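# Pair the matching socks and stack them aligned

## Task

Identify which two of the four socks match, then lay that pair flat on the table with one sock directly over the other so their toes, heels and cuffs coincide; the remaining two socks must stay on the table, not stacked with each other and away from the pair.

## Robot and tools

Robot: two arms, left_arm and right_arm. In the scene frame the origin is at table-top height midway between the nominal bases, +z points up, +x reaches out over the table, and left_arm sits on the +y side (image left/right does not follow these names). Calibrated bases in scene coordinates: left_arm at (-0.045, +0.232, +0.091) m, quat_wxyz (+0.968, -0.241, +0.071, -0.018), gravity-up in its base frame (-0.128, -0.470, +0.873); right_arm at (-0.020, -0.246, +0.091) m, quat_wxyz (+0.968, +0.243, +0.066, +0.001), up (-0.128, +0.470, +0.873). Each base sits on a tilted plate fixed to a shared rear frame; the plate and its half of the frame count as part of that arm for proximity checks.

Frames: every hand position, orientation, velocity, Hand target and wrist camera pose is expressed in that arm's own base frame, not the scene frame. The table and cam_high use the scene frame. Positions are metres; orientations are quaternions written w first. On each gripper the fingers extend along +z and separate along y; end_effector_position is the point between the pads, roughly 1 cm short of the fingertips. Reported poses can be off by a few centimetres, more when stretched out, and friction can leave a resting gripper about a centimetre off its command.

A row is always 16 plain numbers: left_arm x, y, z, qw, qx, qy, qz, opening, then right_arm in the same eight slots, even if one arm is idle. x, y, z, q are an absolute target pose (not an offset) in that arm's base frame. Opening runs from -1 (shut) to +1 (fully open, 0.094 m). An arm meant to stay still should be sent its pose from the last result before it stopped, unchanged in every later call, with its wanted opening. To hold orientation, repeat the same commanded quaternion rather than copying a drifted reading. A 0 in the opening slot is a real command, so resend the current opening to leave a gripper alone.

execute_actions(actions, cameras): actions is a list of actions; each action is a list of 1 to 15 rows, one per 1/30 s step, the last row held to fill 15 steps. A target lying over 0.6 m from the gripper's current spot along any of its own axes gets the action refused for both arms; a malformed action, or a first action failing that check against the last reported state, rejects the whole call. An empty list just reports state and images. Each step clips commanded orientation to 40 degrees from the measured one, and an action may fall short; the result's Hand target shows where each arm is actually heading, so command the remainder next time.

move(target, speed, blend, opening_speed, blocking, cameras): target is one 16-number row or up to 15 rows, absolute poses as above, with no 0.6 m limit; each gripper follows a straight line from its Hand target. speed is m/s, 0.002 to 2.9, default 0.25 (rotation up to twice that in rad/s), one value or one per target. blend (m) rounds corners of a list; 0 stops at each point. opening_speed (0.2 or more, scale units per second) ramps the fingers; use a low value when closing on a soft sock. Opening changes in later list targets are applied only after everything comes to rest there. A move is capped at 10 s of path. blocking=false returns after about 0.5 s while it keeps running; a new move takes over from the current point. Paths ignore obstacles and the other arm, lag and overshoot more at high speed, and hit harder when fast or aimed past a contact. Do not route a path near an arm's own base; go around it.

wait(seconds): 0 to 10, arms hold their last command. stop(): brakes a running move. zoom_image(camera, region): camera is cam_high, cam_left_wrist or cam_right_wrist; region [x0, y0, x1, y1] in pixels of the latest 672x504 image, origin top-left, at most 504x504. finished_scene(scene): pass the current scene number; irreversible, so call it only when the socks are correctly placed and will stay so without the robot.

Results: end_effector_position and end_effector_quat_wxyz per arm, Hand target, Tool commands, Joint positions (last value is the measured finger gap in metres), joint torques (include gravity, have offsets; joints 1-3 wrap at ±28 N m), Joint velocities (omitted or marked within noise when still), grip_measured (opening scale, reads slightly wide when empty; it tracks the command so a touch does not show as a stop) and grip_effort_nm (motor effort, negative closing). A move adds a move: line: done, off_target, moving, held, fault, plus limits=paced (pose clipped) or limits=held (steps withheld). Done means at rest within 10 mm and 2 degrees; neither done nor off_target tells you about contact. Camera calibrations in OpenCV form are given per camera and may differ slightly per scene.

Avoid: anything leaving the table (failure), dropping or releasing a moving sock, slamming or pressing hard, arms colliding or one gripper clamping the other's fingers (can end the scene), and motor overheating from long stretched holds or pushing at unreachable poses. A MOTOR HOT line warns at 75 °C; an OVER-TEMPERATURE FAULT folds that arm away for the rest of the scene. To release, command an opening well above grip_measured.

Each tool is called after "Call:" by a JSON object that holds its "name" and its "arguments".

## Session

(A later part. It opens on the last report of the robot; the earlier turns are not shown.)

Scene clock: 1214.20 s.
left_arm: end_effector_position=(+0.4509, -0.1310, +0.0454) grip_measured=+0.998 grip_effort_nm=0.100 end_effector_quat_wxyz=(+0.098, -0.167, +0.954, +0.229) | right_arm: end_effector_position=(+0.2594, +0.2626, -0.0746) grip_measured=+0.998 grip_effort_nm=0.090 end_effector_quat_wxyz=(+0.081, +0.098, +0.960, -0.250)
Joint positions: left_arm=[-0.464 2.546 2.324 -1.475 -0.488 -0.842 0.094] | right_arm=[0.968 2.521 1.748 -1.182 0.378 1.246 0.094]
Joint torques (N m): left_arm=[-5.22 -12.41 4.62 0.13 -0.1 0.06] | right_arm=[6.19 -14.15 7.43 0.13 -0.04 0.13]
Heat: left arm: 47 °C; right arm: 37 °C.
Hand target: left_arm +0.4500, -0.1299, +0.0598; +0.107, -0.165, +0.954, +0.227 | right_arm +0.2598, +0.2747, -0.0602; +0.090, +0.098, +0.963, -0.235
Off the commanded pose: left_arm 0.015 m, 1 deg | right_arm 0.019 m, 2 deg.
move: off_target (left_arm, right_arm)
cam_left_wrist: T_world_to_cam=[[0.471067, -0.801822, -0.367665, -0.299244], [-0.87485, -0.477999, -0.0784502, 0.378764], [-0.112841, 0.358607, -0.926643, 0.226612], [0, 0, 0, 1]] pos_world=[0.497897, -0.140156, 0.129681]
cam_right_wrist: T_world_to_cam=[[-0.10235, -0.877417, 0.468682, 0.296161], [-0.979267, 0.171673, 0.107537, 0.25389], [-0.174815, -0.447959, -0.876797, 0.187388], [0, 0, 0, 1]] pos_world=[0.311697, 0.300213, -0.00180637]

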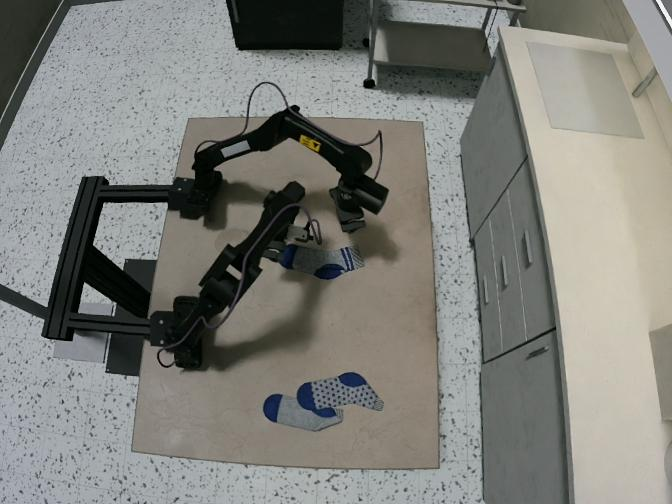

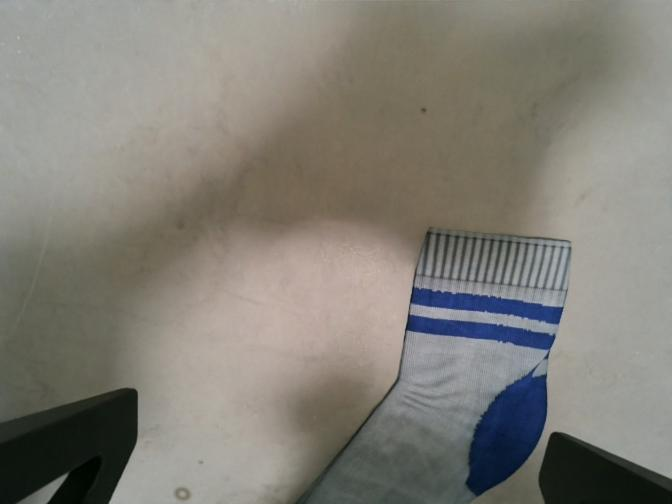

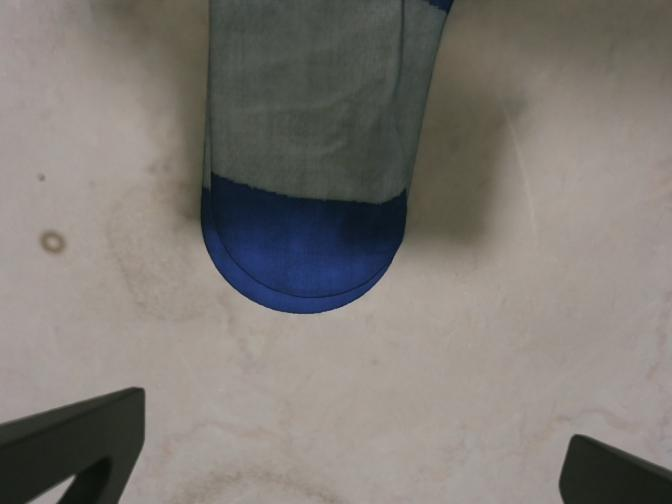

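Call:
{"name": "zoom_image", "arguments": {"camera": "cam_left_wrist", "region": [280, 200, 620, 504]}}

Call:
{"name": "move", "arguments": {"target": [0.3342, 0.0763, 0.2753, 0.550, 0.250, 0.660, 0.447, 1.0, 0.2850, 0.2188, 0.1630, 0.2331, -0.0412, 0.9418, -0.2395, 1.0], "speed": 0.35, "cameras": ["cam_high", "cam_right_wrist"]}}

Scaled by 1.482.

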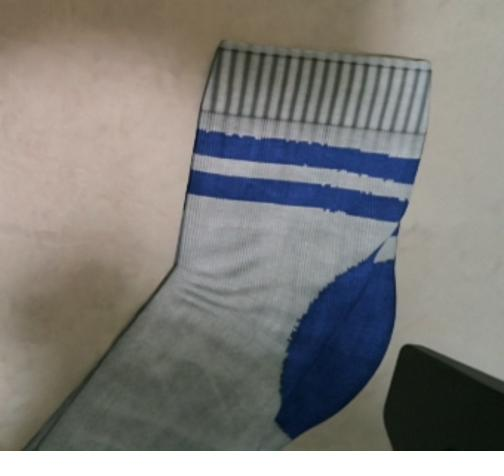

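Scene clock: 1222.27 s.
left_arm: end_effector_position=(+0.3332, +0.0777, +0.2742) grip_measured=+0.998 grip_effort_nm=0.090 end_effector_quat_wxyz=(+0.544, +0.247, +0.666, +0.447) | right_arm: end_effector_position=(+0.2819, +0.2189, +0.1487) grip_measured=+0.998 grip_effort_nm=0.090 end_effector_quat_wxyz=(+0.222, -0.042, +0.943, -0.245)
Joint positions: left_arm=[0.111 0.855 0.449 0.397 -0.222 1.042 0.094] | right_arm=[0.968 1.956 1.692 -1.454 0.659 0.928 0.094]
Joint torques (N m): left_arm=[-0.69 -1.58 5.82 1.94 0.35 0.06] | right_arm=[3.67 -8.17 7.95 0.5 0.31 -0.06]
Heat: left arm: 46 °C; right arm: 37 °C.
Hand target: left_arm +0.3341, +0.0762, +0.2754; +0.550, +0.250, +0.660, +0.447 | right_arm +0.2848, +0.2186, +0.1628; +0.233, -0.041, +0.942, -0.239
Off the commanded pose: left_arm 0.002 m, 1 deg | right_arm 0.015 m, 1 deg.
move: off_target (right_arm)
cam_right_wrist: T_world_to_cam=[[0.0942901, -0.855103, 0.509812, 0.0890243], [-0.98148, -0.165618, -0.0962643, 0.364221], [0.16675, -0.491294, -0.854883, 0.277441], [0, 0, 0, 1]] pos_world=[0.302818, 0.272752, 0.226856]

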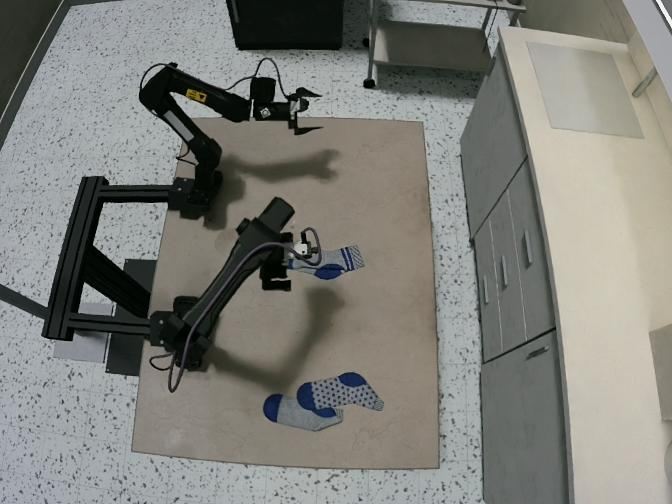

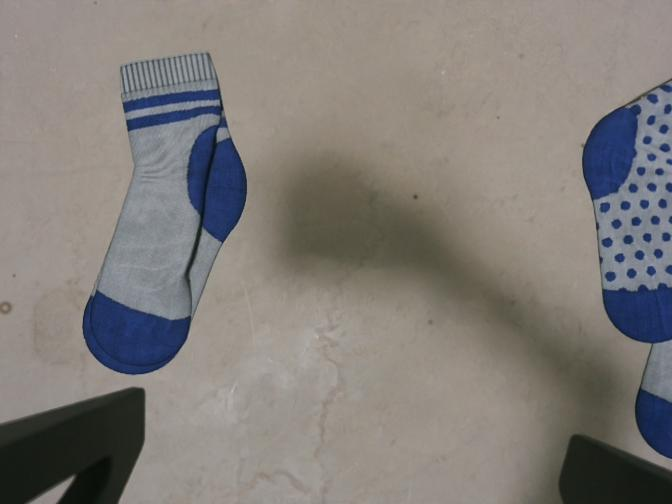

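Call:
{"name": "zoom_image", "arguments": {"camera": "cam_right_wrist", "region": [60, 30, 280, 390]}}

Call:
{"name": "zoom_image", "arguments": {"camera": "cam_right_wrist", "region": [150, 90, 270, 270]}}

Scaled by 1.400.

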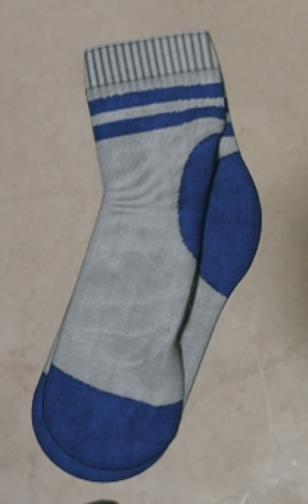

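Scaled by 2.800.

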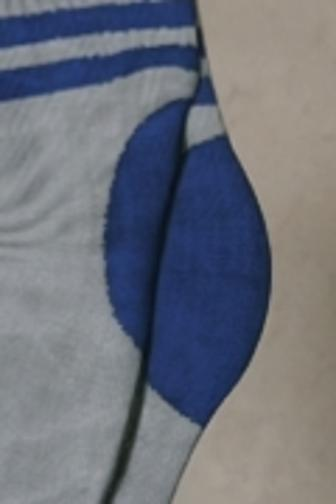

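Call:
{"name": "move", "arguments": {"target": [0.3342, 0.0763, 0.2753, 0.550, 0.250, 0.660, 0.447, 1.0, 0.3987, 0.2324, -0.0797, 0.0702, 0.0179, 0.9678, -0.2418, -0.04], "speed": 0.3, "cameras": ["cam_high", "cam_right_wrist"]}}

Scene clock: 1264.00 s.
left_arm: end_effector_position=(+0.3332, +0.0775, +0.2745) grip_measured=+0.998 grip_effort_nm=0.100 end_effector_quat_wxyz=(+0.544, +0.247, +0.665, +0.447) | right_arm: end_effector_position=(+0.4009, +0.2298, -0.0764) grip_measured=-0.038 grip_effort_nm=-0.129 end_effector_quat_wxyz=(+0.077, +0.025, +0.968, -0.239)
Joint positions: left_arm=[0.111 0.855 0.449 0.398 -0.221 1.042 0.094] | right_arm=[0.691 2.743 2.209 -1.252 0.463 0.795 0.045]
Joint torques (N m): left_arm=[-0.25 -1.59 5.93 1.93 0.36 0] | right_arm=[6.97 -12.15 7.47 0.2 -0.06 -0.07]
Heat: left arm: 39 °C; right arm: 35 °C.
Hand target: left_arm +0.3342, +0.0762, +0.2754; +0.550, +0.250, +0.660, +0.447 | right_arm +0.3986, +0.2323, -0.0797; +0.071, +0.018, +0.968, -0.241
Off the commanded pose: left_arm 0.002 m, 1 deg | right_arm 0.005 m, 1 deg.
move: done
cam_right_wrist: T_world_to_cam=[[0.0420377, -0.888785, 0.456393, 0.226456], [-0.988036, 0.030859, 0.151102, 0.43754], [-0.148381, -0.457284, -0.876855, 0.187315], [0, 0, 0, 1]] pos_world=[0.450579, 0.273425, -0.00521752]

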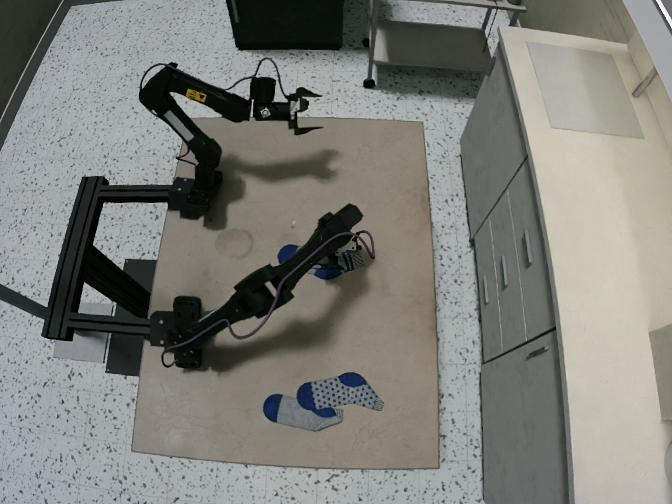

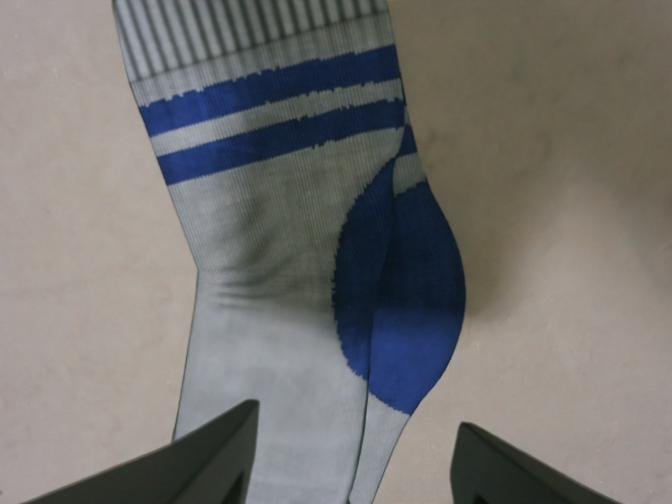

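Call:
{"name": "move", "arguments": {"target": [0.3342, 0.0763, 0.2753, 0.550, 0.250, 0.660, 0.447, 1.0, 0.4041, 0.1878, -0.1385, 0.0690, 0.0136, 0.9825, -0.1737, -0.04], "speed": 0.06, "cameras": ["cam_right_wrist"]}}

Scene clock: 1275.67 s.
left_arm: end_effector_position=(+0.3332, +0.0775, +0.2745) grip_measured=+0.998 grip_effort_nm=0.090 end_effector_quat_wxyz=(+0.544, +0.247, +0.665, +0.447) | right_arm: end_effector_position=(+0.3939, +0.1950, -0.1274) grip_measured=-0.038 grip_effort_nm=-0.120 end_effector_quat_wxyz=(+0.054, +0.006, +0.982, -0.183)
Joint positions: left_arm=[0.111 0.855 0.449 0.398 -0.221 1.042 0.094] | right_arm=[0.602 2.649 1.84 -0.888 0.363 0.638 0.045]
Joint torques (N m): left_arm=[-0.44 -1.61 5.85 1.92 0.37 0.02] | right_arm=[4.4 -12.38 3.26 1.37 -0.01 -0.16]
Heat: left arm: 39 °C; right arm: 39 °C.
Hand target: left_arm +0.3341, +0.0762, +0.2754; +0.550, +0.250, +0.660, +0.447 | right_arm +0.4035, +0.1875, -0.1377; +0.068, +0.014, +0.982, -0.175
Off the commanded pose: left_arm 0.002 m, 1 deg | right_arm 0.017 m, 2 deg.
move: off_target (right_arm)
cam_right_wrist: T_world_to_cam=[[0.0954652, -0.93213, 0.349314, 0.192885], [-0.978685, -0.0237912, 0.203983, 0.453053], [-0.181828, -0.361341, -0.914533, 0.115251], [0, 0, 0, 1]] pos_world=[0.445938, 0.232217, -0.0543914]

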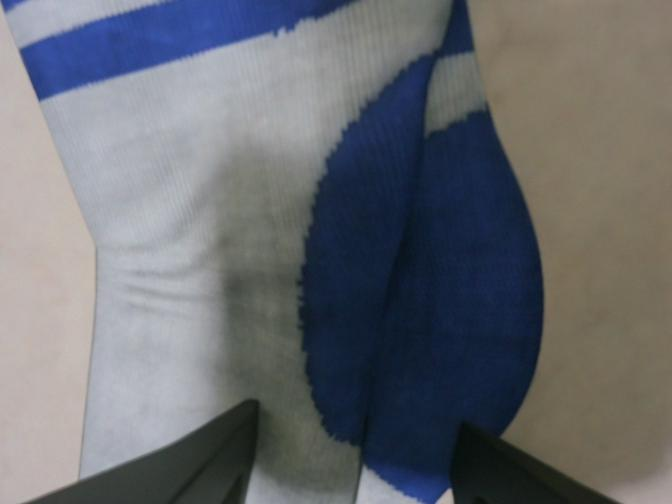

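Call:
{"name": "move", "arguments": {"target": [[0.3342, 0.0763, 0.2753, 0.550, 0.250, 0.660, 0.447, 1.0, 0.4218, 0.1994, -0.1101, 0.0690, 0.0136, 0.9825, -0.1737, -0.04],[0.3342, 0.0763, 0.2753, 0.550, 0.250, 0.660, 0.447, 1.0, 0.4295, 0.1846, -0.1353, 0.0690, 0.0136, 0.9825, -0.1737, -0.04]], "speed": 0.06, "cameras": ["cam_right_wrist"]}}

Scene clock: 1285.13 s.
left_arm: end_effector_position=(+0.3332, +0.0775, +0.2745) grip_measured=+0.998 grip_effort_nm=0.095 end_effector_quat_wxyz=(+0.544, +0.247, +0.665, +0.447) | right_arm: end_effector_position=(+0.4275, +0.1903, -0.1181) grip_measured=-0.038 grip_effort_nm=-0.120 end_effector_quat_wxyz=(+0.072, +0.015, +0.983, -0.168)
Joint positions: left_arm=[0.111 0.855 0.449 0.398 -0.221 1.042 0.094] | right_arm=[0.553 2.677 1.948 -0.903 0.364 0.594 0.045]
Joint torques (N m): left_arm=[-0.49 -1.66 5.76 1.91 0.35 0.02] | right_arm=[5.83 -10.25 5.79 0.85 -0.01 -0.09]
Heat: left arm: 38 °C; right arm: 39 °C.
Hand target: left_arm +0.3341, +0.0762, +0.2754; +0.550, +0.250, +0.660, +0.447 | right_arm +0.4288, +0.1844, -0.1347; +0.069, +0.014, +0.982, -0.174
Off the commanded pose: left_arm 0.002 m, 1 deg | right_arm 0.018 m, 1 deg.
move: off_target (right_arm)
cam_right_wrist: T_world_to_cam=[[0.0744312, -0.942706, 0.325215, 0.190249], [-0.986115, -0.0210311, 0.164727, 0.48201], [-0.148449, -0.33296, -0.931182, 0.106649], [0, 0, 0, 1]] pos_world=[0.476989, 0.224996, -0.0419624]

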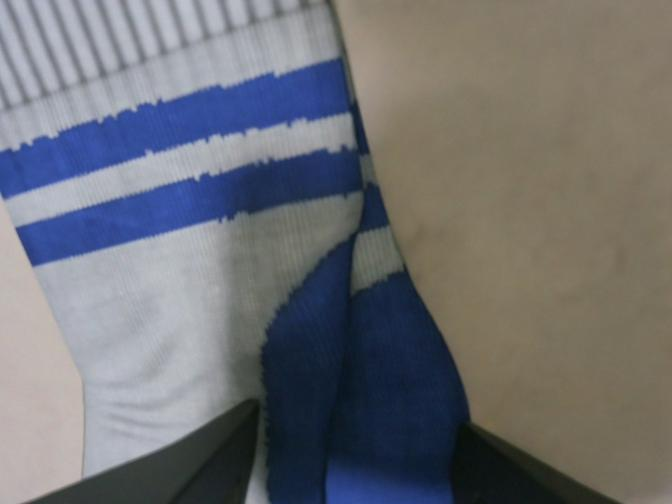

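Call:
{"name": "move", "arguments": {"target": [[0.3342, 0.0763, 0.2753, 0.550, 0.250, 0.660, 0.447, 1.0, 0.4238, 0.2077, -0.1200, 0.0690, 0.0136, 0.9825, -0.1737, -0.32],[0.3342, 0.0763, 0.2753, 0.550, 0.250, 0.660, 0.447, 1.0, 0.4274, 0.1945, -0.1445, 0.0690, 0.0136, 0.9825, -0.1737, -0.32]], "speed": 0.06, "cameras": ["cam_right_wrist"]}}

Scene clock: 1294.50 s.
left_arm: end_effector_position=(+0.3332, +0.0775, +0.2745) grip_measured=+0.998 grip_effort_nm=0.090 end_effector_quat_wxyz=(+0.544, +0.247, +0.665, +0.447) | right_arm: end_effector_position=(+0.4303, +0.1987, -0.1217) grip_measured=-0.318 grip_effort_nm=-0.120 end_effector_quat_wxyz=(+0.076, +0.019, +0.983, -0.167)
Joint positions: left_arm=[0.111 0.855 0.449 0.398 -0.221 1.042 0.094] | right_arm=[0.565 2.709 1.997 -0.919 0.365 0.615 0.032]
Joint torques (N m): left_arm=[-0.47 -1.59 5.86 1.93 0.35 0] | right_arm=[6.43 -10.04 4.92 0.96 -0.03 -0.09]
Heat: left arm: 38 °C; right arm: 38 °C.
Hand target: left_arm +0.3341, +0.0762, +0.2754; +0.550, +0.250, +0.660, +0.447 | right_arm +0.4265, +0.1941, -0.1436; +0.069, +0.014, +0.982, -0.174
Off the commanded pose: left_arm 0.002 m, 1 deg | right_arm 0.023 m, 1 deg.
move: off_target (right_arm)
cam_right_wrist: T_world_to_cam=[[0.0650513, -0.943975, 0.323541, 0.203164], [-0.987679, -0.0146611, 0.155807, 0.483909], [-0.142335, -0.32969, -0.933298, 0.102913], [0, 0, 0, 1]] pos_world=[0.479379, 0.232806, -0.0450794]

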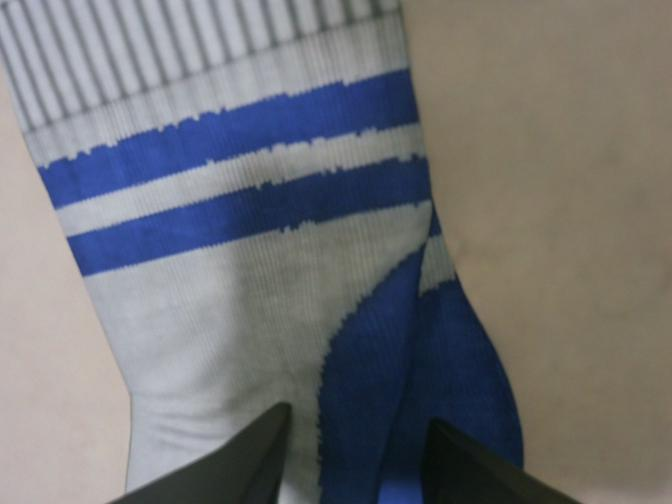

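Call:
{"name": "move", "arguments": {"target": [[0.3342, 0.0763, 0.2753, 0.550, 0.250, 0.660, 0.447, 1.0, 0.4274, 0.1945, -0.1445, 0.0690, 0.0136, 0.9825, -0.1737, -0.9]], "speed": 0.06, "opening_speed": 0.4, "cameras": ["cam_right_wrist"]}}

Scene clock: 1301.73 s.
left_arm: end_effector_position=(+0.3332, +0.0775, +0.2745) grip_measured=+0.998 grip_effort_nm=0.095 end_effector_quat_wxyz=(+0.544, +0.247, +0.665, +0.447) | right_arm: end_effector_position=(+0.4342, +0.2043, -0.1237) grip_measured=-0.895 grip_effort_nm=-0.281 end_effector_quat_wxyz=(+0.083, +0.020, +0.984, -0.154)
Joint positions: left_arm=[0.111 0.855 0.449 0.398 -0.221 1.042 0.094] | right_arm=[0.565 2.711 1.997 -0.891 0.349 0.612 0.005]
Joint torques (N m): left_arm=[-0.47 -1.68 5.87 1.92 0.33 0.03] | right_arm=[6.48 -10.17 5.05 0.68 0.12 -0.08]
Heat: left arm: 38 °C; right arm: 38 °C.
Hand target: left_arm +0.3341, +0.0763, +0.2754; +0.550, +0.250, +0.660, +0.447 | right_arm +0.4268, +0.1944, -0.1436; +0.069, +0.013, +0.982, -0.173
Off the commanded pose: left_arm 0.002 m, 1 deg | right_arm 0.024 m, 3 deg.
move: off_target (right_arm)
cam_right_wrist: T_world_to_cam=[[0.0629577, -0.952364, 0.298395, 0.208456], [-0.989594, -0.0208092, 0.142377, 0.488558], [-0.129385, -0.304254, -0.943763, 0.0912935], [0, 0, 0, 1]] pos_world=[0.482163, 0.236469, -0.0456023]

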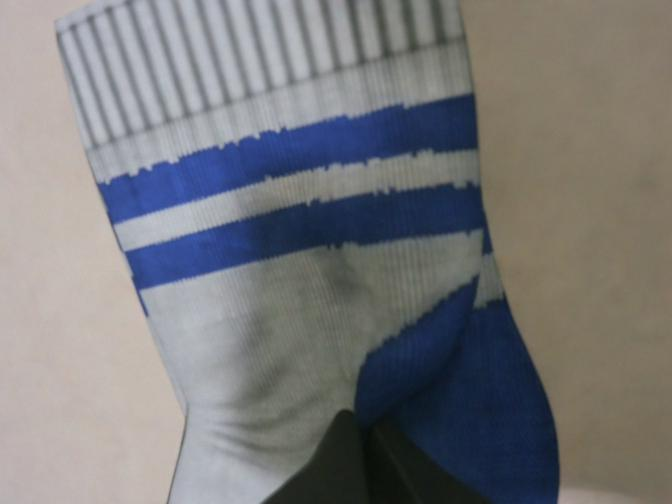

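Call:
{"name": "move", "arguments": {"target": [[0.3342, 0.0763, 0.2753, 0.550, 0.250, 0.660, 0.447, 1.0, 0.4266, 0.2194, -0.0893, 0.0690, 0.0136, 0.9825, -0.1737, -0.9]], "speed": 0.05, "cameras": ["cam_high", "cam_right_wrist"]}}

Scene clock: 1307.33 s.
left_arm: end_effector_position=(+0.3332, +0.0775, +0.2745) grip_measured=+0.998 grip_effort_nm=0.095 end_effector_quat_wxyz=(+0.544, +0.247, +0.665, +0.447) | right_arm: end_effector_position=(+0.4262, +0.2081, -0.0975) grip_measured=-0.896 grip_effort_nm=-0.252 end_effector_quat_wxyz=(+0.060, +0.019, +0.983, -0.175)
Joint positions: left_arm=[0.111 0.855 0.449 0.398 -0.221 1.042 0.094] | right_arm=[0.584 2.711 2.104 -1.068 0.358 0.643 0.005]
Joint torques (N m): left_arm=[-0.55 -1.62 5.91 1.89 0.38 0.03] | right_arm=[8.53 -14.06 7.5 0.27 0 0.09]
Heat: left arm: 38 °C; right arm: 38 °C.
Hand target: left_arm +0.3341, +0.0763, +0.2754; +0.550, +0.250, +0.660, +0.447 | right_arm +0.4263, +0.2193, -0.0893; +0.069, +0.013, +0.982, -0.173
Off the commanded pose: left_arm 0.002 m, 1 deg | right_arm 0.014 m, 1 deg.
move: off_target (right_arm)
cam_right_wrist: T_world_to_cam=[[0.0687318, -0.939703, 0.335014, 0.203221], [-0.982313, -0.00511803, 0.187177, 0.474902], [-0.174176, -0.341953, -0.923434, 0.145166], [0, 0, 0, 1]] pos_world=[0.477819, 0.243038, -0.0229209]

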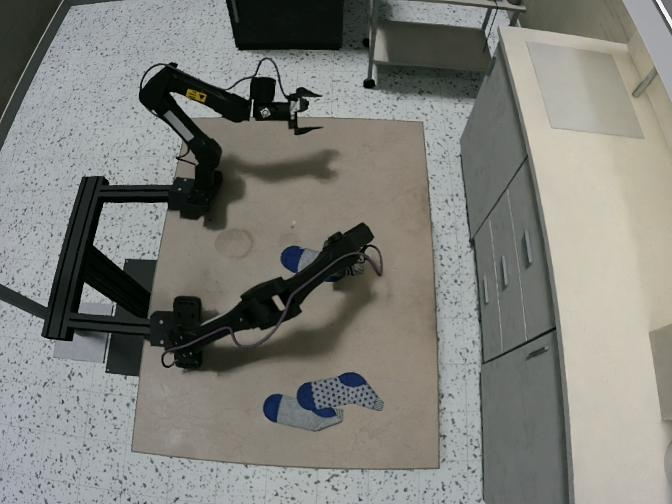

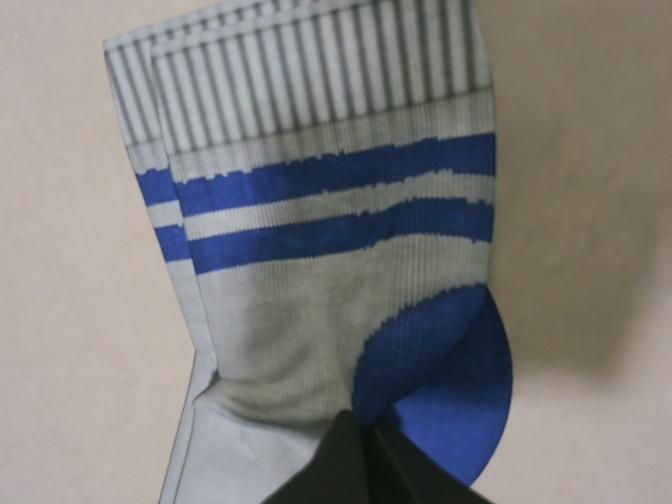

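Call:
{"name": "move", "arguments": {"target": [[0.3342, 0.0763, 0.2753, 0.550, 0.250, 0.660, 0.447, 1.0, 0.4254, 0.2381, -0.0926, 0.0690, 0.0136, 0.9825, -0.1737, -0.9]], "speed": 0.05, "cameras": ["cam_high", "cam_right_wrist"]}}

Scene clock: 1338.60 s.
left_arm: end_effector_position=(+0.3332, +0.0775, +0.2745) grip_measured=+0.998 grip_effort_nm=0.100 end_effector_quat_wxyz=(+0.544, +0.247, +0.665, +0.447) | right_arm: end_effector_position=(+0.4304, +0.2307, -0.0864) grip_measured=-0.896 grip_effort_nm=-0.247 end_effector_quat_wxyz=(+0.073, +0.021, +0.983, -0.167)
Joint positions: left_arm=[0.111 0.855 0.449 0.398 -0.221 1.042 0.094] | right_arm=[0.618 2.743 2.215 -1.13 0.358 0.677 0.005]
Joint torques (N m): left_arm=[-0.38 -1.5 5.76 1.89 0.37 -0.02] | right_arm=[8.4 -11.69 7.9 0.29 -0.03 0.11]
Heat: left arm: 39 °C; right arm: 40 °C.
Hand target: left_arm +0.3341, +0.0763, +0.2754; +0.550, +0.250, +0.660, +0.447 | right_arm +0.4253, +0.2379, -0.0925; +0.070, +0.013, +0.982, -0.173
Off the commanded pose: left_arm 0.002 m, 1 deg | right_arm 0.011 m, 1 deg.
move: off_target (right_arm)
cam_right_wrist: T_world_to_cam=[[0.062126, -0.944345, 0.323037, 0.223321], [-0.98693, -0.00990676, 0.160844, 0.477953], [-0.148692, -0.328808, -0.932618, 0.148986], [0, 0, 0, 1]] pos_world=[0.479985, 0.264615, -0.0100696]

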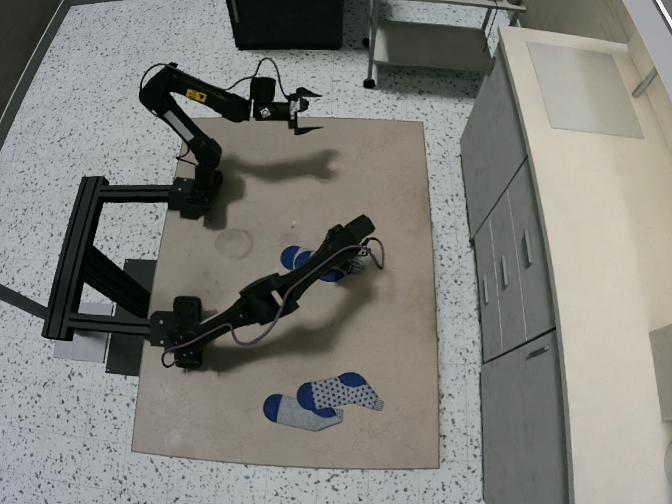

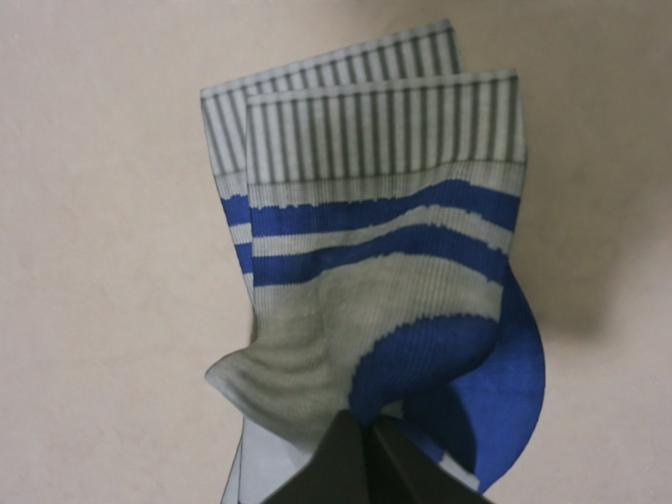

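Call:
{"name": "move", "arguments": {"target": [[0.3342, 0.0763, 0.2753, 0.550, 0.250, 0.660, 0.447, 1.0, 0.4254, 0.2381, -0.0926, 0.0690, 0.0136, 0.9825, -0.1737, 0.3]], "speed": 0.05, "cameras": ["cam_right_wrist"]}}

Scene clock: 1343.37 s.
left_arm: end_effector_position=(+0.3332, +0.0775, +0.2745) grip_measured=+0.998 grip_effort_nm=0.100 end_effector_quat_wxyz=(+0.544, +0.247, +0.665, +0.447) | right_arm: end_effector_position=(+0.4301, +0.2305, -0.0864) grip_measured=+0.298 grip_effort_nm=0.090 end_effector_quat_wxyz=(+0.073, +0.021, +0.983, -0.168)
Joint positions: left_arm=[0.111 0.855 0.449 0.398 -0.221 1.042 0.094] | right_arm=[0.618 2.743 2.215 -1.132 0.358 0.677 0.061]
Joint torques (N m): left_arm=[-0.54 -1.61 5.89 1.91 0.39 0.06] | right_arm=[8.39 -11.69 7.91 0.35 -0.03 0.09]
Heat: left arm: 39 °C; right arm: 41 °C.
Hand target: left_arm +0.3341, +0.0763, +0.2754; +0.550, +0.250, +0.660, +0.447 | right_arm +0.4252, +0.2379, -0.0925; +0.070, +0.013, +0.982, -0.173
Off the commanded pose: left_arm 0.002 m, 1 deg | right_arm 0.011 m, 1 deg.
move: off_target (right_arm)
cam_right_wrist: T_world_to_cam=[[0.0622045, -0.944079, 0.323798, 0.223045], [-0.986745, -0.00945215, 0.162003, 0.477558], [-0.149883, -0.329584, -0.932153, 0.149675], [0, 0, 0, 1]] pos_world=[0.479787, 0.264417, -0.0100675]

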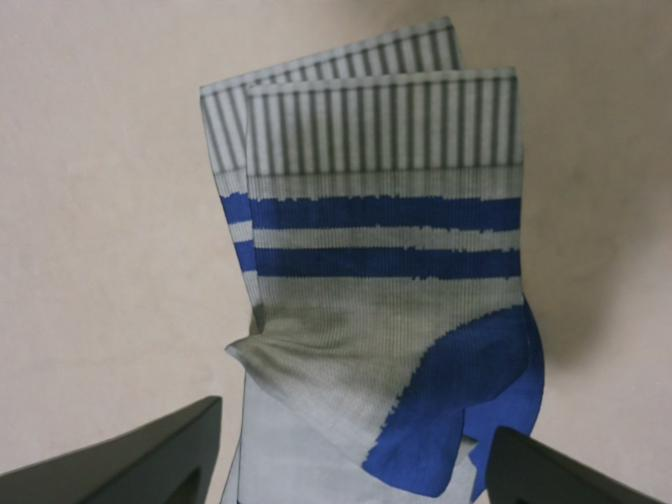

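Call:
{"name": "move", "arguments": {"target": [0.3342, 0.0763, 0.2753, 0.550, 0.250, 0.660, 0.447, 1.0, 0.2850, 0.2188, 0.1630, 0.2331, -0.0412, 0.9418, -0.2395, 1.0], "speed": 0.3, "cameras": ["cam_high", "cam_right_wrist"]}}

Call:
{"name": "zoom_image", "arguments": {"camera": "cam_right_wrist", "region": [60, 30, 280, 390]}}

Scene clock: 1350.30 s.
left_arm: end_effector_position=(+0.3332, +0.0775, +0.2745) grip_measured=+0.998 grip_effort_nm=0.100 end_effector_quat_wxyz=(+0.544, +0.247, +0.665, +0.447) | right_arm: end_effector_position=(+0.2865, +0.2195, +0.1586) grip_measured=+0.998 grip_effort_nm=0.090 end_effector_quat_wxyz=(+0.229, -0.040, +0.944, -0.233)
Joint positions: left_arm=[0.111 0.855 0.449 0.398 -0.221 1.042 0.094] | right_arm=[0.958 1.94 1.715 -1.454 0.659 0.911 0.094]
Joint torques (N m): left_arm=[-0.49 -1.76 5.78 1.93 0.35 0] | right_arm=[4.42 -6.63 6.43 0.54 0.3 0.1]
Heat: left arm: 39 °C; right arm: 41 °C.
Hand target: left_arm +0.3341, +0.0763, +0.2754; +0.550, +0.250, +0.660, +0.447 | right_arm +0.2851, +0.2188, +0.1630; +0.233, -0.041, +0.942, -0.239
Off the commanded pose: left_arm 0.002 m, 1 deg | right_arm 0.005 m, 1 deg.
move: done
cam_right_wrist: T_world_to_cam=[[0.0902581, -0.866522, 0.490911, 0.090797], [-0.979413, -0.166599, -0.113995, 0.372217], [0.180564, -0.470516, -0.863719, 0.278292], [0, 0, 0, 1]] pos_world=[0.306109, 0.271629, 0.238223]

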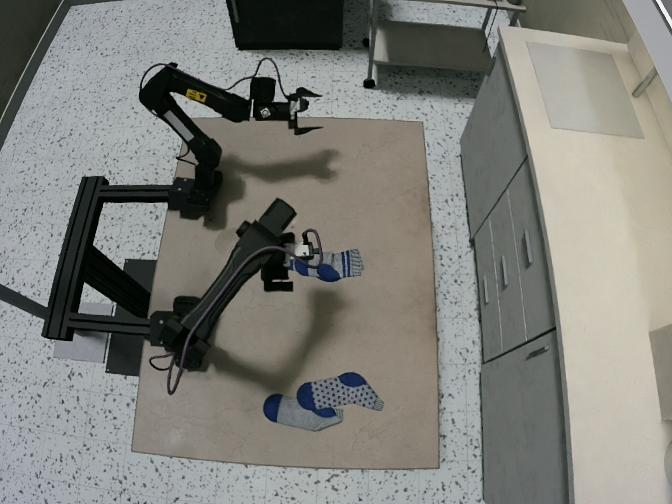

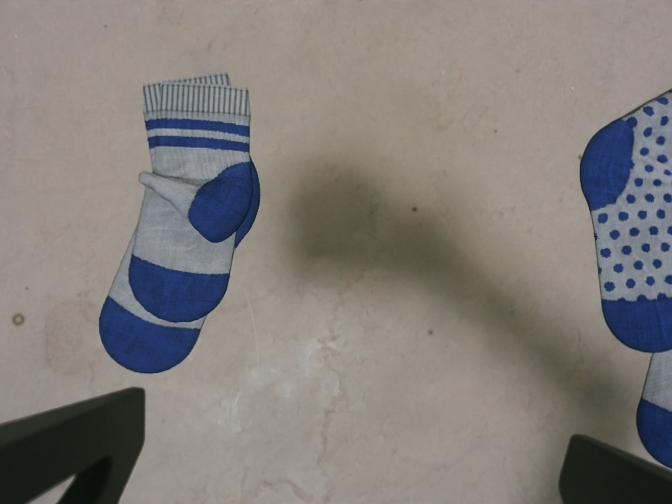

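Scaled by 1.400.

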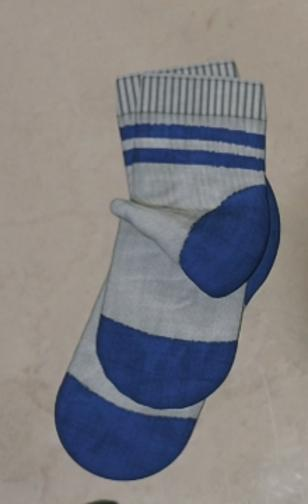

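Call:
{"name": "move", "arguments": {"target": [0.3342, 0.0763, 0.2753, 0.550, 0.250, 0.660, 0.447, 1.0, 0.3109, 0.2403, -0.0968, 0.0900, 0.0980, 0.9630, -0.2352, -0.15], "speed": 0.25, "cameras": ["cam_right_wrist"]}}

Scene clock: 1388.70 s.
left_arm: end_effector_position=(+0.3332, +0.0775, +0.2745) grip_measured=+0.998 grip_effort_nm=0.090 end_effector_quat_wxyz=(+0.544, +0.247, +0.665, +0.447) | right_arm: end_effector_position=(+0.3056, +0.2333, -0.0934) grip_measured=-0.148 grip_effort_nm=-0.125 end_effector_quat_wxyz=(+0.084, +0.091, +0.961, -0.245)
Joint positions: left_arm=[0.111 0.855 0.449 0.398 -0.221 1.042 0.094] | right_arm=[0.842 2.552 1.734 -1.071 0.425 1.099 0.04]
Joint torques (N m): left_arm=[-0.42 -1.46 5.74 1.91 0.36 -0.02] | right_arm=[5.34 -10.84 7.27 0.5 -0.06 0.1]
Heat: left arm: 39 °C; right arm: 37 °C.
Hand target: left_arm +0.3341, +0.0763, +0.2754; +0.550, +0.250, +0.660, +0.447 | right_arm +0.3108, +0.2401, -0.0966; +0.090, +0.098, +0.963, -0.235
Off the commanded pose: left_arm 0.002 m, 1 deg | right_arm 0.009 m, 2 deg.
move: done
cam_right_wrist: T_world_to_cam=[[-0.0891418, -0.882968, 0.460891, 0.280571], [-0.982303, 0.154463, 0.105929, 0.310921], [-0.164723, -0.443292, -0.881112, 0.161207], [0, 0, 0, 1]] pos_world=[0.356984, 0.271172, -0.0202072]

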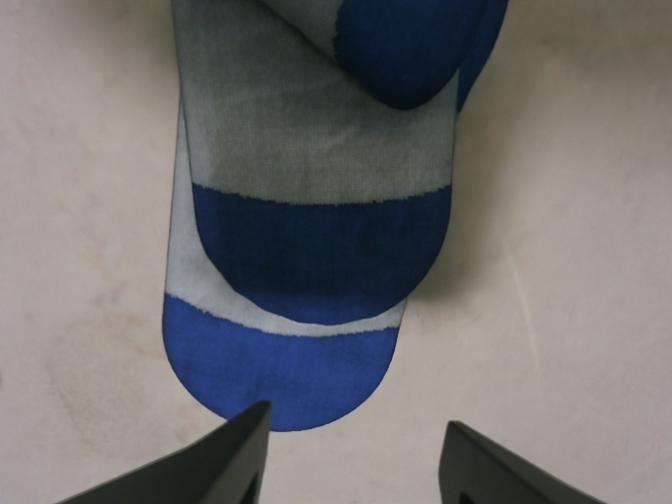

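Call:
{"name": "move", "arguments": {"target": [0.3342, 0.0763, 0.2753, 0.550, 0.250, 0.660, 0.447, 1.0, 0.3228, 0.1997, -0.1636, 0.0786, 0.0517, 0.9666, -0.2392, -0.15], "speed": 0.07, "cameras": ["cam_right_wrist"]}}

Scene clock: 1399.40 s.
left_arm: end_effector_position=(+0.3332, +0.0775, +0.2745) grip_measured=+0.998 grip_effort_nm=0.100 end_effector_quat_wxyz=(+0.544, +0.247, +0.665, +0.447) | right_arm: end_effector_position=(+0.3262, +0.2101, -0.1465) grip_measured=-0.148 grip_effort_nm=-0.115 end_effector_quat_wxyz=(+0.081, +0.055, +0.969, -0.228)
Joint positions: left_arm=[0.111 0.855 0.449 0.398 -0.221 1.042 0.094] | right_arm=[0.763 2.627 1.649 -0.833 0.431 0.929 0.04]
Joint torques (N m): left_arm=[-0.46 -1.52 6 1.94 0.32 0.04] | right_arm=[4.97 -9.62 3.44 0.88 0.13 -0.08]
Heat: left arm: 40 °C; right arm: 39 °C.
Hand target: left_arm +0.3341, +0.0763, +0.2754; +0.550, +0.250, +0.660, +0.447 | right_arm +0.3221, +0.1995, -0.1628; +0.078, +0.052, +0.966, -0.240
Off the commanded pose: left_arm 0.002 m, 1 deg | right_arm 0.020 m, 1 deg.
move: off_target (right_arm)
cam_right_wrist: T_world_to_cam=[[-0.0162919, -0.9006, 0.434343, 0.262426], [-0.988251, 0.0805276, 0.129903, 0.361476], [-0.151968, -0.427124, -0.891331, 0.0984904], [0, 0, 0, 1]] pos_world=[0.376472, 0.2493, -0.0731525]

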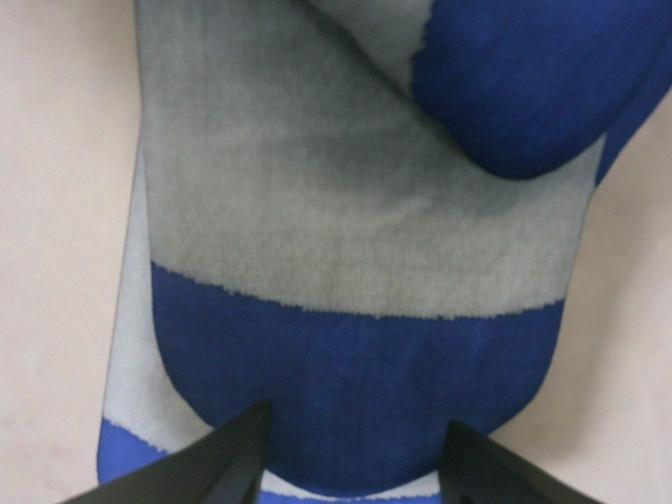

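Call:
{"name": "move", "arguments": {"target": [0.3342, 0.0763, 0.2753, 0.550, 0.250, 0.660, 0.447, 1.0, 0.3228, 0.1997, -0.1636, 0.0786, 0.0517, 0.9666, -0.2392, -0.9], "speed": 0.07, "opening_speed": 0.5, "cameras": ["cam_right_wrist"]}}

Scene clock: 1404.80 s.
left_arm: end_effector_position=(+0.3332, +0.0775, +0.2745) grip_measured=+0.998 grip_effort_nm=0.090 end_effector_quat_wxyz=(+0.544, +0.247, +0.665, +0.447) | right_arm: end_effector_position=(+0.3308, +0.2158, -0.1486) grip_measured=-0.897 grip_effort_nm=-0.188 end_effector_quat_wxyz=(+0.090, +0.058, +0.971, -0.215)
Joint positions: left_arm=[0.111 0.855 0.449 0.398 -0.221 1.042 0.094] | right_arm=[0.763 2.627 1.649 -0.8 0.425 0.927 0.005]
Joint torques (N m): left_arm=[-0.38 -1.42 5.9 1.88 0.38 -0.01] | right_arm=[4.98 -9.69 3.52 0.56 0.19 -0.07]
Heat: left arm: 40 °C; right arm: 39 °C.
Hand target: left_arm +0.3341, +0.0763, +0.2754; +0.550, +0.250, +0.660, +0.447 | right_arm +0.3223, +0.1998, -0.1628; +0.078, +0.051, +0.966, -0.239
Off the commanded pose: left_arm 0.002 m, 1 deg | right_arm 0.023 m, 3 deg.
move: off_target (right_arm)
cam_right_wrist: T_world_to_cam=[[-0.0234457, -0.911638, 0.410325, 0.269676], [-0.990582, 0.0765668, 0.113511, 0.365017], [-0.134898, -0.403799, -0.904848, 0.0870971], [0, 0, 0, 1]] pos_world=[0.379651, 0.253069, -0.0732786]

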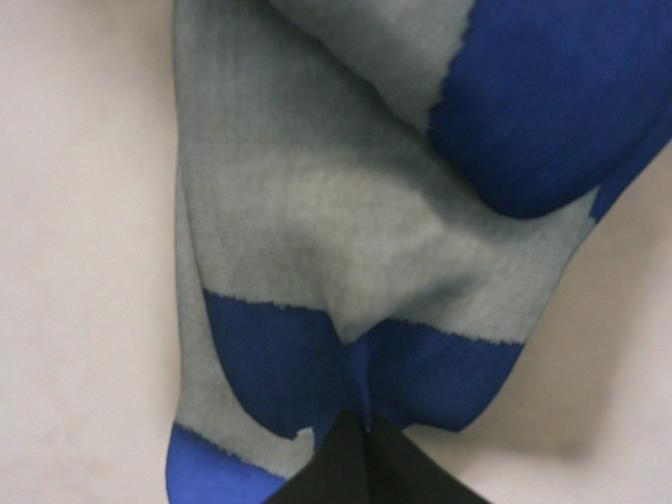

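Call:
{"name": "move", "arguments": {"target": [[0.3342, 0.0763, 0.2753, 0.550, 0.250, 0.660, 0.447, 1.0, 0.3264, 0.2268, -0.1274, 0.0786, 0.0517, 0.9666, -0.2392, -0.9],[0.3342, 0.0763, 0.2753, 0.550, 0.250, 0.660, 0.447, 1.0, 0.2990, 0.2366, -0.1366, 0.0869, 0.0854, 0.9642, -0.2363, -0.9],[0.3342, 0.0763, 0.2753, 0.550, 0.250, 0.660, 0.447, 1.0, 0.2719, 0.2445, -0.1471, 0.0941, 0.1148, 0.9612, -0.2336, -0.9]], "speed": 0.05, "blend": 0.005, "cameras": ["cam_high", "cam_right_wrist"]}}

Scene clock: 1423.73 s.
left_arm: end_effector_position=(+0.3332, +0.0775, +0.2745) grip_measured=+0.998 grip_effort_nm=0.095 end_effector_quat_wxyz=(+0.544, +0.247, +0.665, +0.447) | right_arm: end_effector_position=(+0.2794, +0.2443, -0.1414) grip_measured=-0.898 grip_effort_nm=-0.129 end_effector_quat_wxyz=(+0.095, +0.119, +0.961, -0.231)
Joint positions: left_arm=[0.111 0.855 0.449 0.398 -0.221 1.042 0.094] | right_arm=[0.904 2.627 1.66 -0.922 0.4 1.214 0.005]
Joint torques (N m): left_arm=[-0.21 -1.65 5.85 1.92 0.33 0] | right_arm=[6.32 -11.79 4.03 0.56 -0.03 0.14]
Heat: left arm: 40 °C; right arm: 39 °C.
Hand target: left_arm +0.3341, +0.0763, +0.2754; +0.550, +0.250, +0.660, +0.447 | right_arm +0.2718, +0.2443, -0.1470; +0.094, +0.115, +0.961, -0.234
Off the commanded pose: left_arm 0.002 m, 1 deg | right_arm 0.009 m, 1 deg.
move: done
cam_right_wrist: T_world_to_cam=[[-0.146689, -0.890719, 0.430235, 0.323637], [-0.977558, 0.19702, 0.0745941, 0.272462], [-0.151207, -0.409637, -0.89963, 0.104824], [0, 0, 0, 1]] pos_world=[0.329672, 0.277529, -0.0652611]

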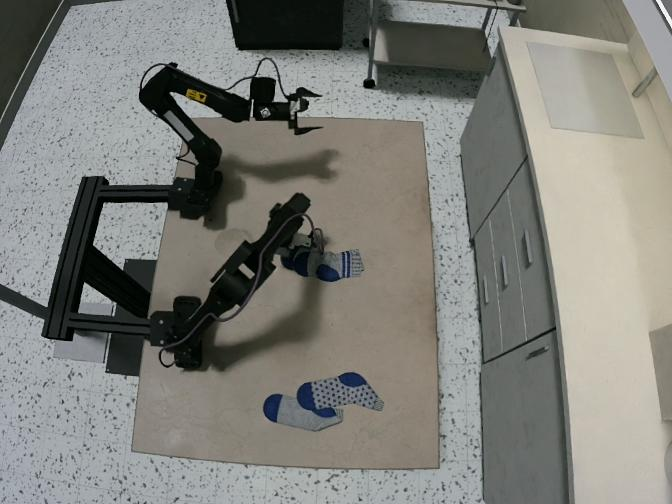

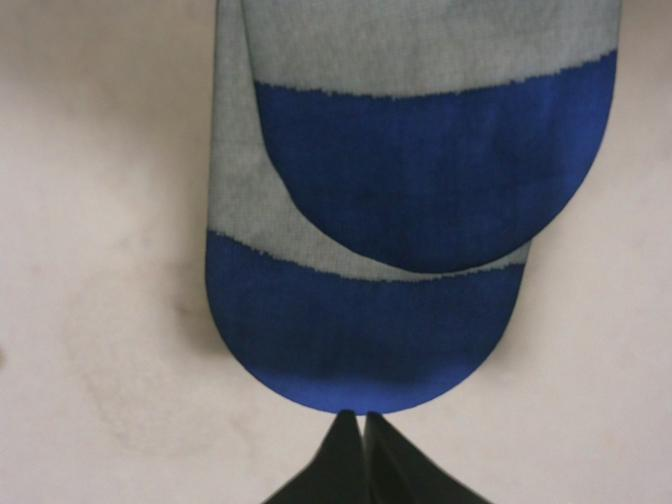

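Call:
{"name": "move", "arguments": {"target": [[0.3342, 0.0763, 0.2753, 0.550, 0.250, 0.660, 0.447, 1.0, 0.3124, 0.2173, -0.1185, 0.0702, 0.0179, 0.9678, -0.2418, -0.255],[0.3342, 0.0763, 0.2753, 0.550, 0.250, 0.660, 0.447, 1.0, 0.3148, 0.1890, -0.1694, 0.0702, 0.0179, 0.9678, -0.2418, -0.255]], "speed": [0.12, 0.06], "cameras": ["cam_right_wrist"]}}

Scene clock: 1444.97 s.
left_arm: end_effector_position=(+0.3332, +0.0775, +0.2745) grip_measured=+0.998 grip_effort_nm=0.085 end_effector_quat_wxyz=(+0.544, +0.247, +0.665, +0.447) | right_arm: end_effector_position=(+0.3148, +0.2025, -0.1463) grip_measured=-0.257 grip_effort_nm=0.090 end_effector_quat_wxyz=(+0.069, +0.013, +0.969, -0.237)
Joint positions: left_arm=[0.111 0.855 0.449 0.398 -0.221 1.042 0.094] | right_arm=[0.77 2.599 1.581 -0.809 0.433 0.854 0.035]
Joint torques (N m): left_arm=[-0.35 -1.52 5.82 1.95 0.37 0.01] | right_arm=[3.85 -8.79 2.45 1.28 0.13 -0.08]
Heat: left arm: 40 °C; right arm: 40 °C.
Hand target: left_arm +0.3341, +0.0763, +0.2754; +0.550, +0.250, +0.660, +0.447 | right_arm +0.3135, +0.1887, -0.1677; +0.069, +0.018, +0.967, -0.243
Off the commanded pose: left_arm 0.002 m, 1 deg | right_arm 0.027 m, 1 deg.
move: off_target (right_arm)
cam_right_wrist: T_world_to_cam=[[0.0698695, -0.888994, 0.452557, 0.228486], [-0.984872, 0.0106404, 0.172955, 0.370106], [-0.158571, -0.457795, -0.874802, 0.104412], [0, 0, 0, 1]] pos_world=[0.3651, 0.246983, -0.0760744]

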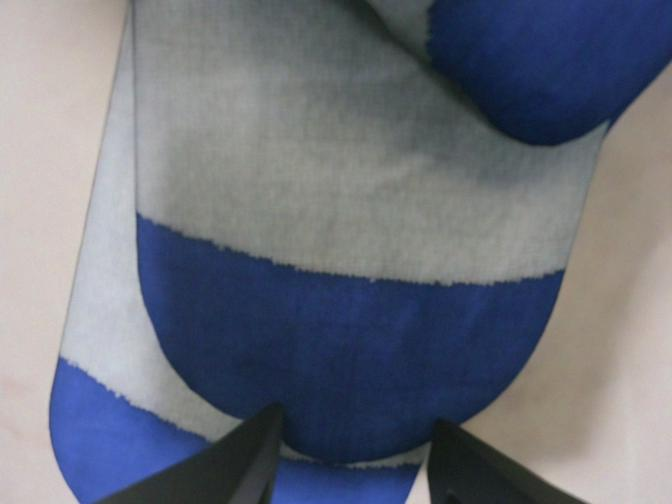

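Call:
{"name": "move", "arguments": {"target": [[0.3342, 0.0763, 0.2753, 0.550, 0.250, 0.660, 0.447, 1.0, 0.3199, 0.2085, -0.1356, 0.0702, 0.0179, 0.9678, -0.2418, -0.255],[0.3342, 0.0763, 0.2753, 0.550, 0.250, 0.660, 0.447, 1.0, 0.3250, 0.1897, -0.1705, 0.0702, 0.0179, 0.9678, -0.2418, -0.255],[0.3342, 0.0763, 0.2753, 0.550, 0.250, 0.660, 0.447, 1.0, 0.3017, 0.2017, -0.1804, 0.0818, 0.0643, 0.9659, -0.2382, -0.255]], "speed": [0.06, 0.06, 0.03], "cameras": ["cam_right_wrist"]}}

Scene clock: 1459.80 s.
left_arm: end_effector_position=(+0.3332, +0.0775, +0.2745) grip_measured=+0.998 grip_effort_nm=0.090 end_effector_quat_wxyz=(+0.544, +0.247, +0.665, +0.447) | right_arm: end_effector_position=(+0.3220, +0.2136, -0.1495) grip_measured=-0.257 grip_effort_nm=0.085 end_effector_quat_wxyz=(+0.106, +0.072, +0.967, -0.219)
Joint positions: left_arm=[0.111 0.855 0.449 0.398 -0.221 1.042 0.094] | right_arm=[0.785 2.607 1.59 -0.763 0.449 0.981 0.035]
Joint torques (N m): left_arm=[-0.59 -1.35 5.81 1.9 0.33 -0.02] | right_arm=[6.13 -7.19 2.78 0.84 -0.15 0.08]
Heat: left arm: 40 °C; right arm: 39 °C.
Hand target: left_arm +0.3341, +0.0763, +0.2754; +0.550, +0.250, +0.660, +0.447 | right_arm +0.3011, +0.2005, -0.1776; +0.082, +0.065, +0.966, -0.239
Off the commanded pose: left_arm 0.002 m, 1 deg | right_arm 0.039 m, 4 deg.
move: off_target (right_arm)
cam_right_wrist: T_world_to_cam=[[-0.0587107, -0.906798, 0.417458, 0.279283], [-0.992329, 0.0985855, 0.0745866, 0.346609], [-0.10879, -0.409876, -0.90563, 0.0769447], [0, 0, 0, 1]] pos_world=[0.368718, 0.250621, -0.0727579]

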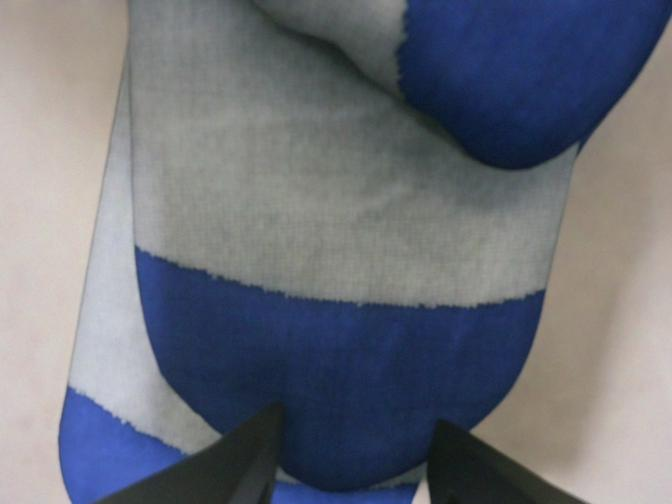

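Call:
{"name": "move", "arguments": {"target": [[0.3342, 0.0763, 0.2753, 0.550, 0.250, 0.660, 0.447, 1.0, 0.3302, 0.1934, -0.1260, 0.0765, 0.0564, 0.9810, -0.1705, -0.32],[0.3342, 0.0763, 0.2753, 0.550, 0.250, 0.660, 0.447, 1.0, 0.3338, 0.1802, -0.1504, 0.0765, 0.0564, 0.9810, -0.1705, -0.32]], "speed": [0.1, 0.05], "cameras": ["cam_right_wrist"]}}

Scene clock: 1481.23 s.
left_arm: end_effector_position=(+0.3332, +0.0775, +0.2745) grip_measured=+0.998 grip_effort_nm=0.090 end_effector_quat_wxyz=(+0.544, +0.247, +0.665, +0.447) | right_arm: end_effector_position=(+0.3314, +0.1881, -0.1361) grip_measured=-0.318 grip_effort_nm=-0.125 end_effector_quat_wxyz=(+0.075, +0.051, +0.980, -0.177)
Joint positions: left_arm=[0.111 0.855 0.449 0.398 -0.221 1.042 0.094] | right_arm=[0.681 2.493 1.46 -0.671 0.364 0.81 0.032]
Joint torques (N m): left_arm=[-0.57 -1.55 5.85 1.93 0.35 0.02] | right_arm=[3.73 -9.85 2.78 1.34 -0.1 -0.16]
Heat: left arm: 41 °C; right arm: 38 °C.
Hand target: left_arm +0.3341, +0.0763, +0.2754; +0.550, +0.250, +0.660, +0.447 | right_arm +0.3332, +0.1800, -0.1497; +0.076, +0.057, +0.981, -0.171
Off the commanded pose: left_arm 0.002 m, 1 deg | right_arm 0.016 m, 1 deg.
move: off_target (right_arm)
cam_right_wrist: T_world_to_cam=[[0.000824152, -0.941415, 0.337249, 0.226941], [-0.987602, 0.0521743, 0.148056, 0.374687], [-0.156978, -0.33319, -0.9297, 0.0778894], [0, 0, 0, 1]] pos_world=[0.382081, 0.220049, -0.0595965]

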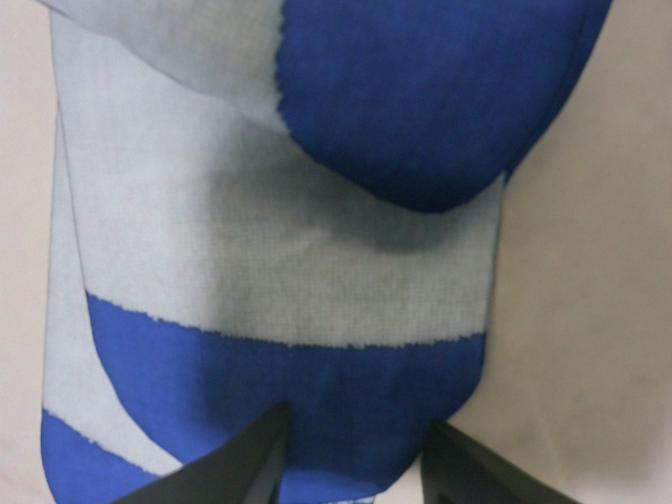

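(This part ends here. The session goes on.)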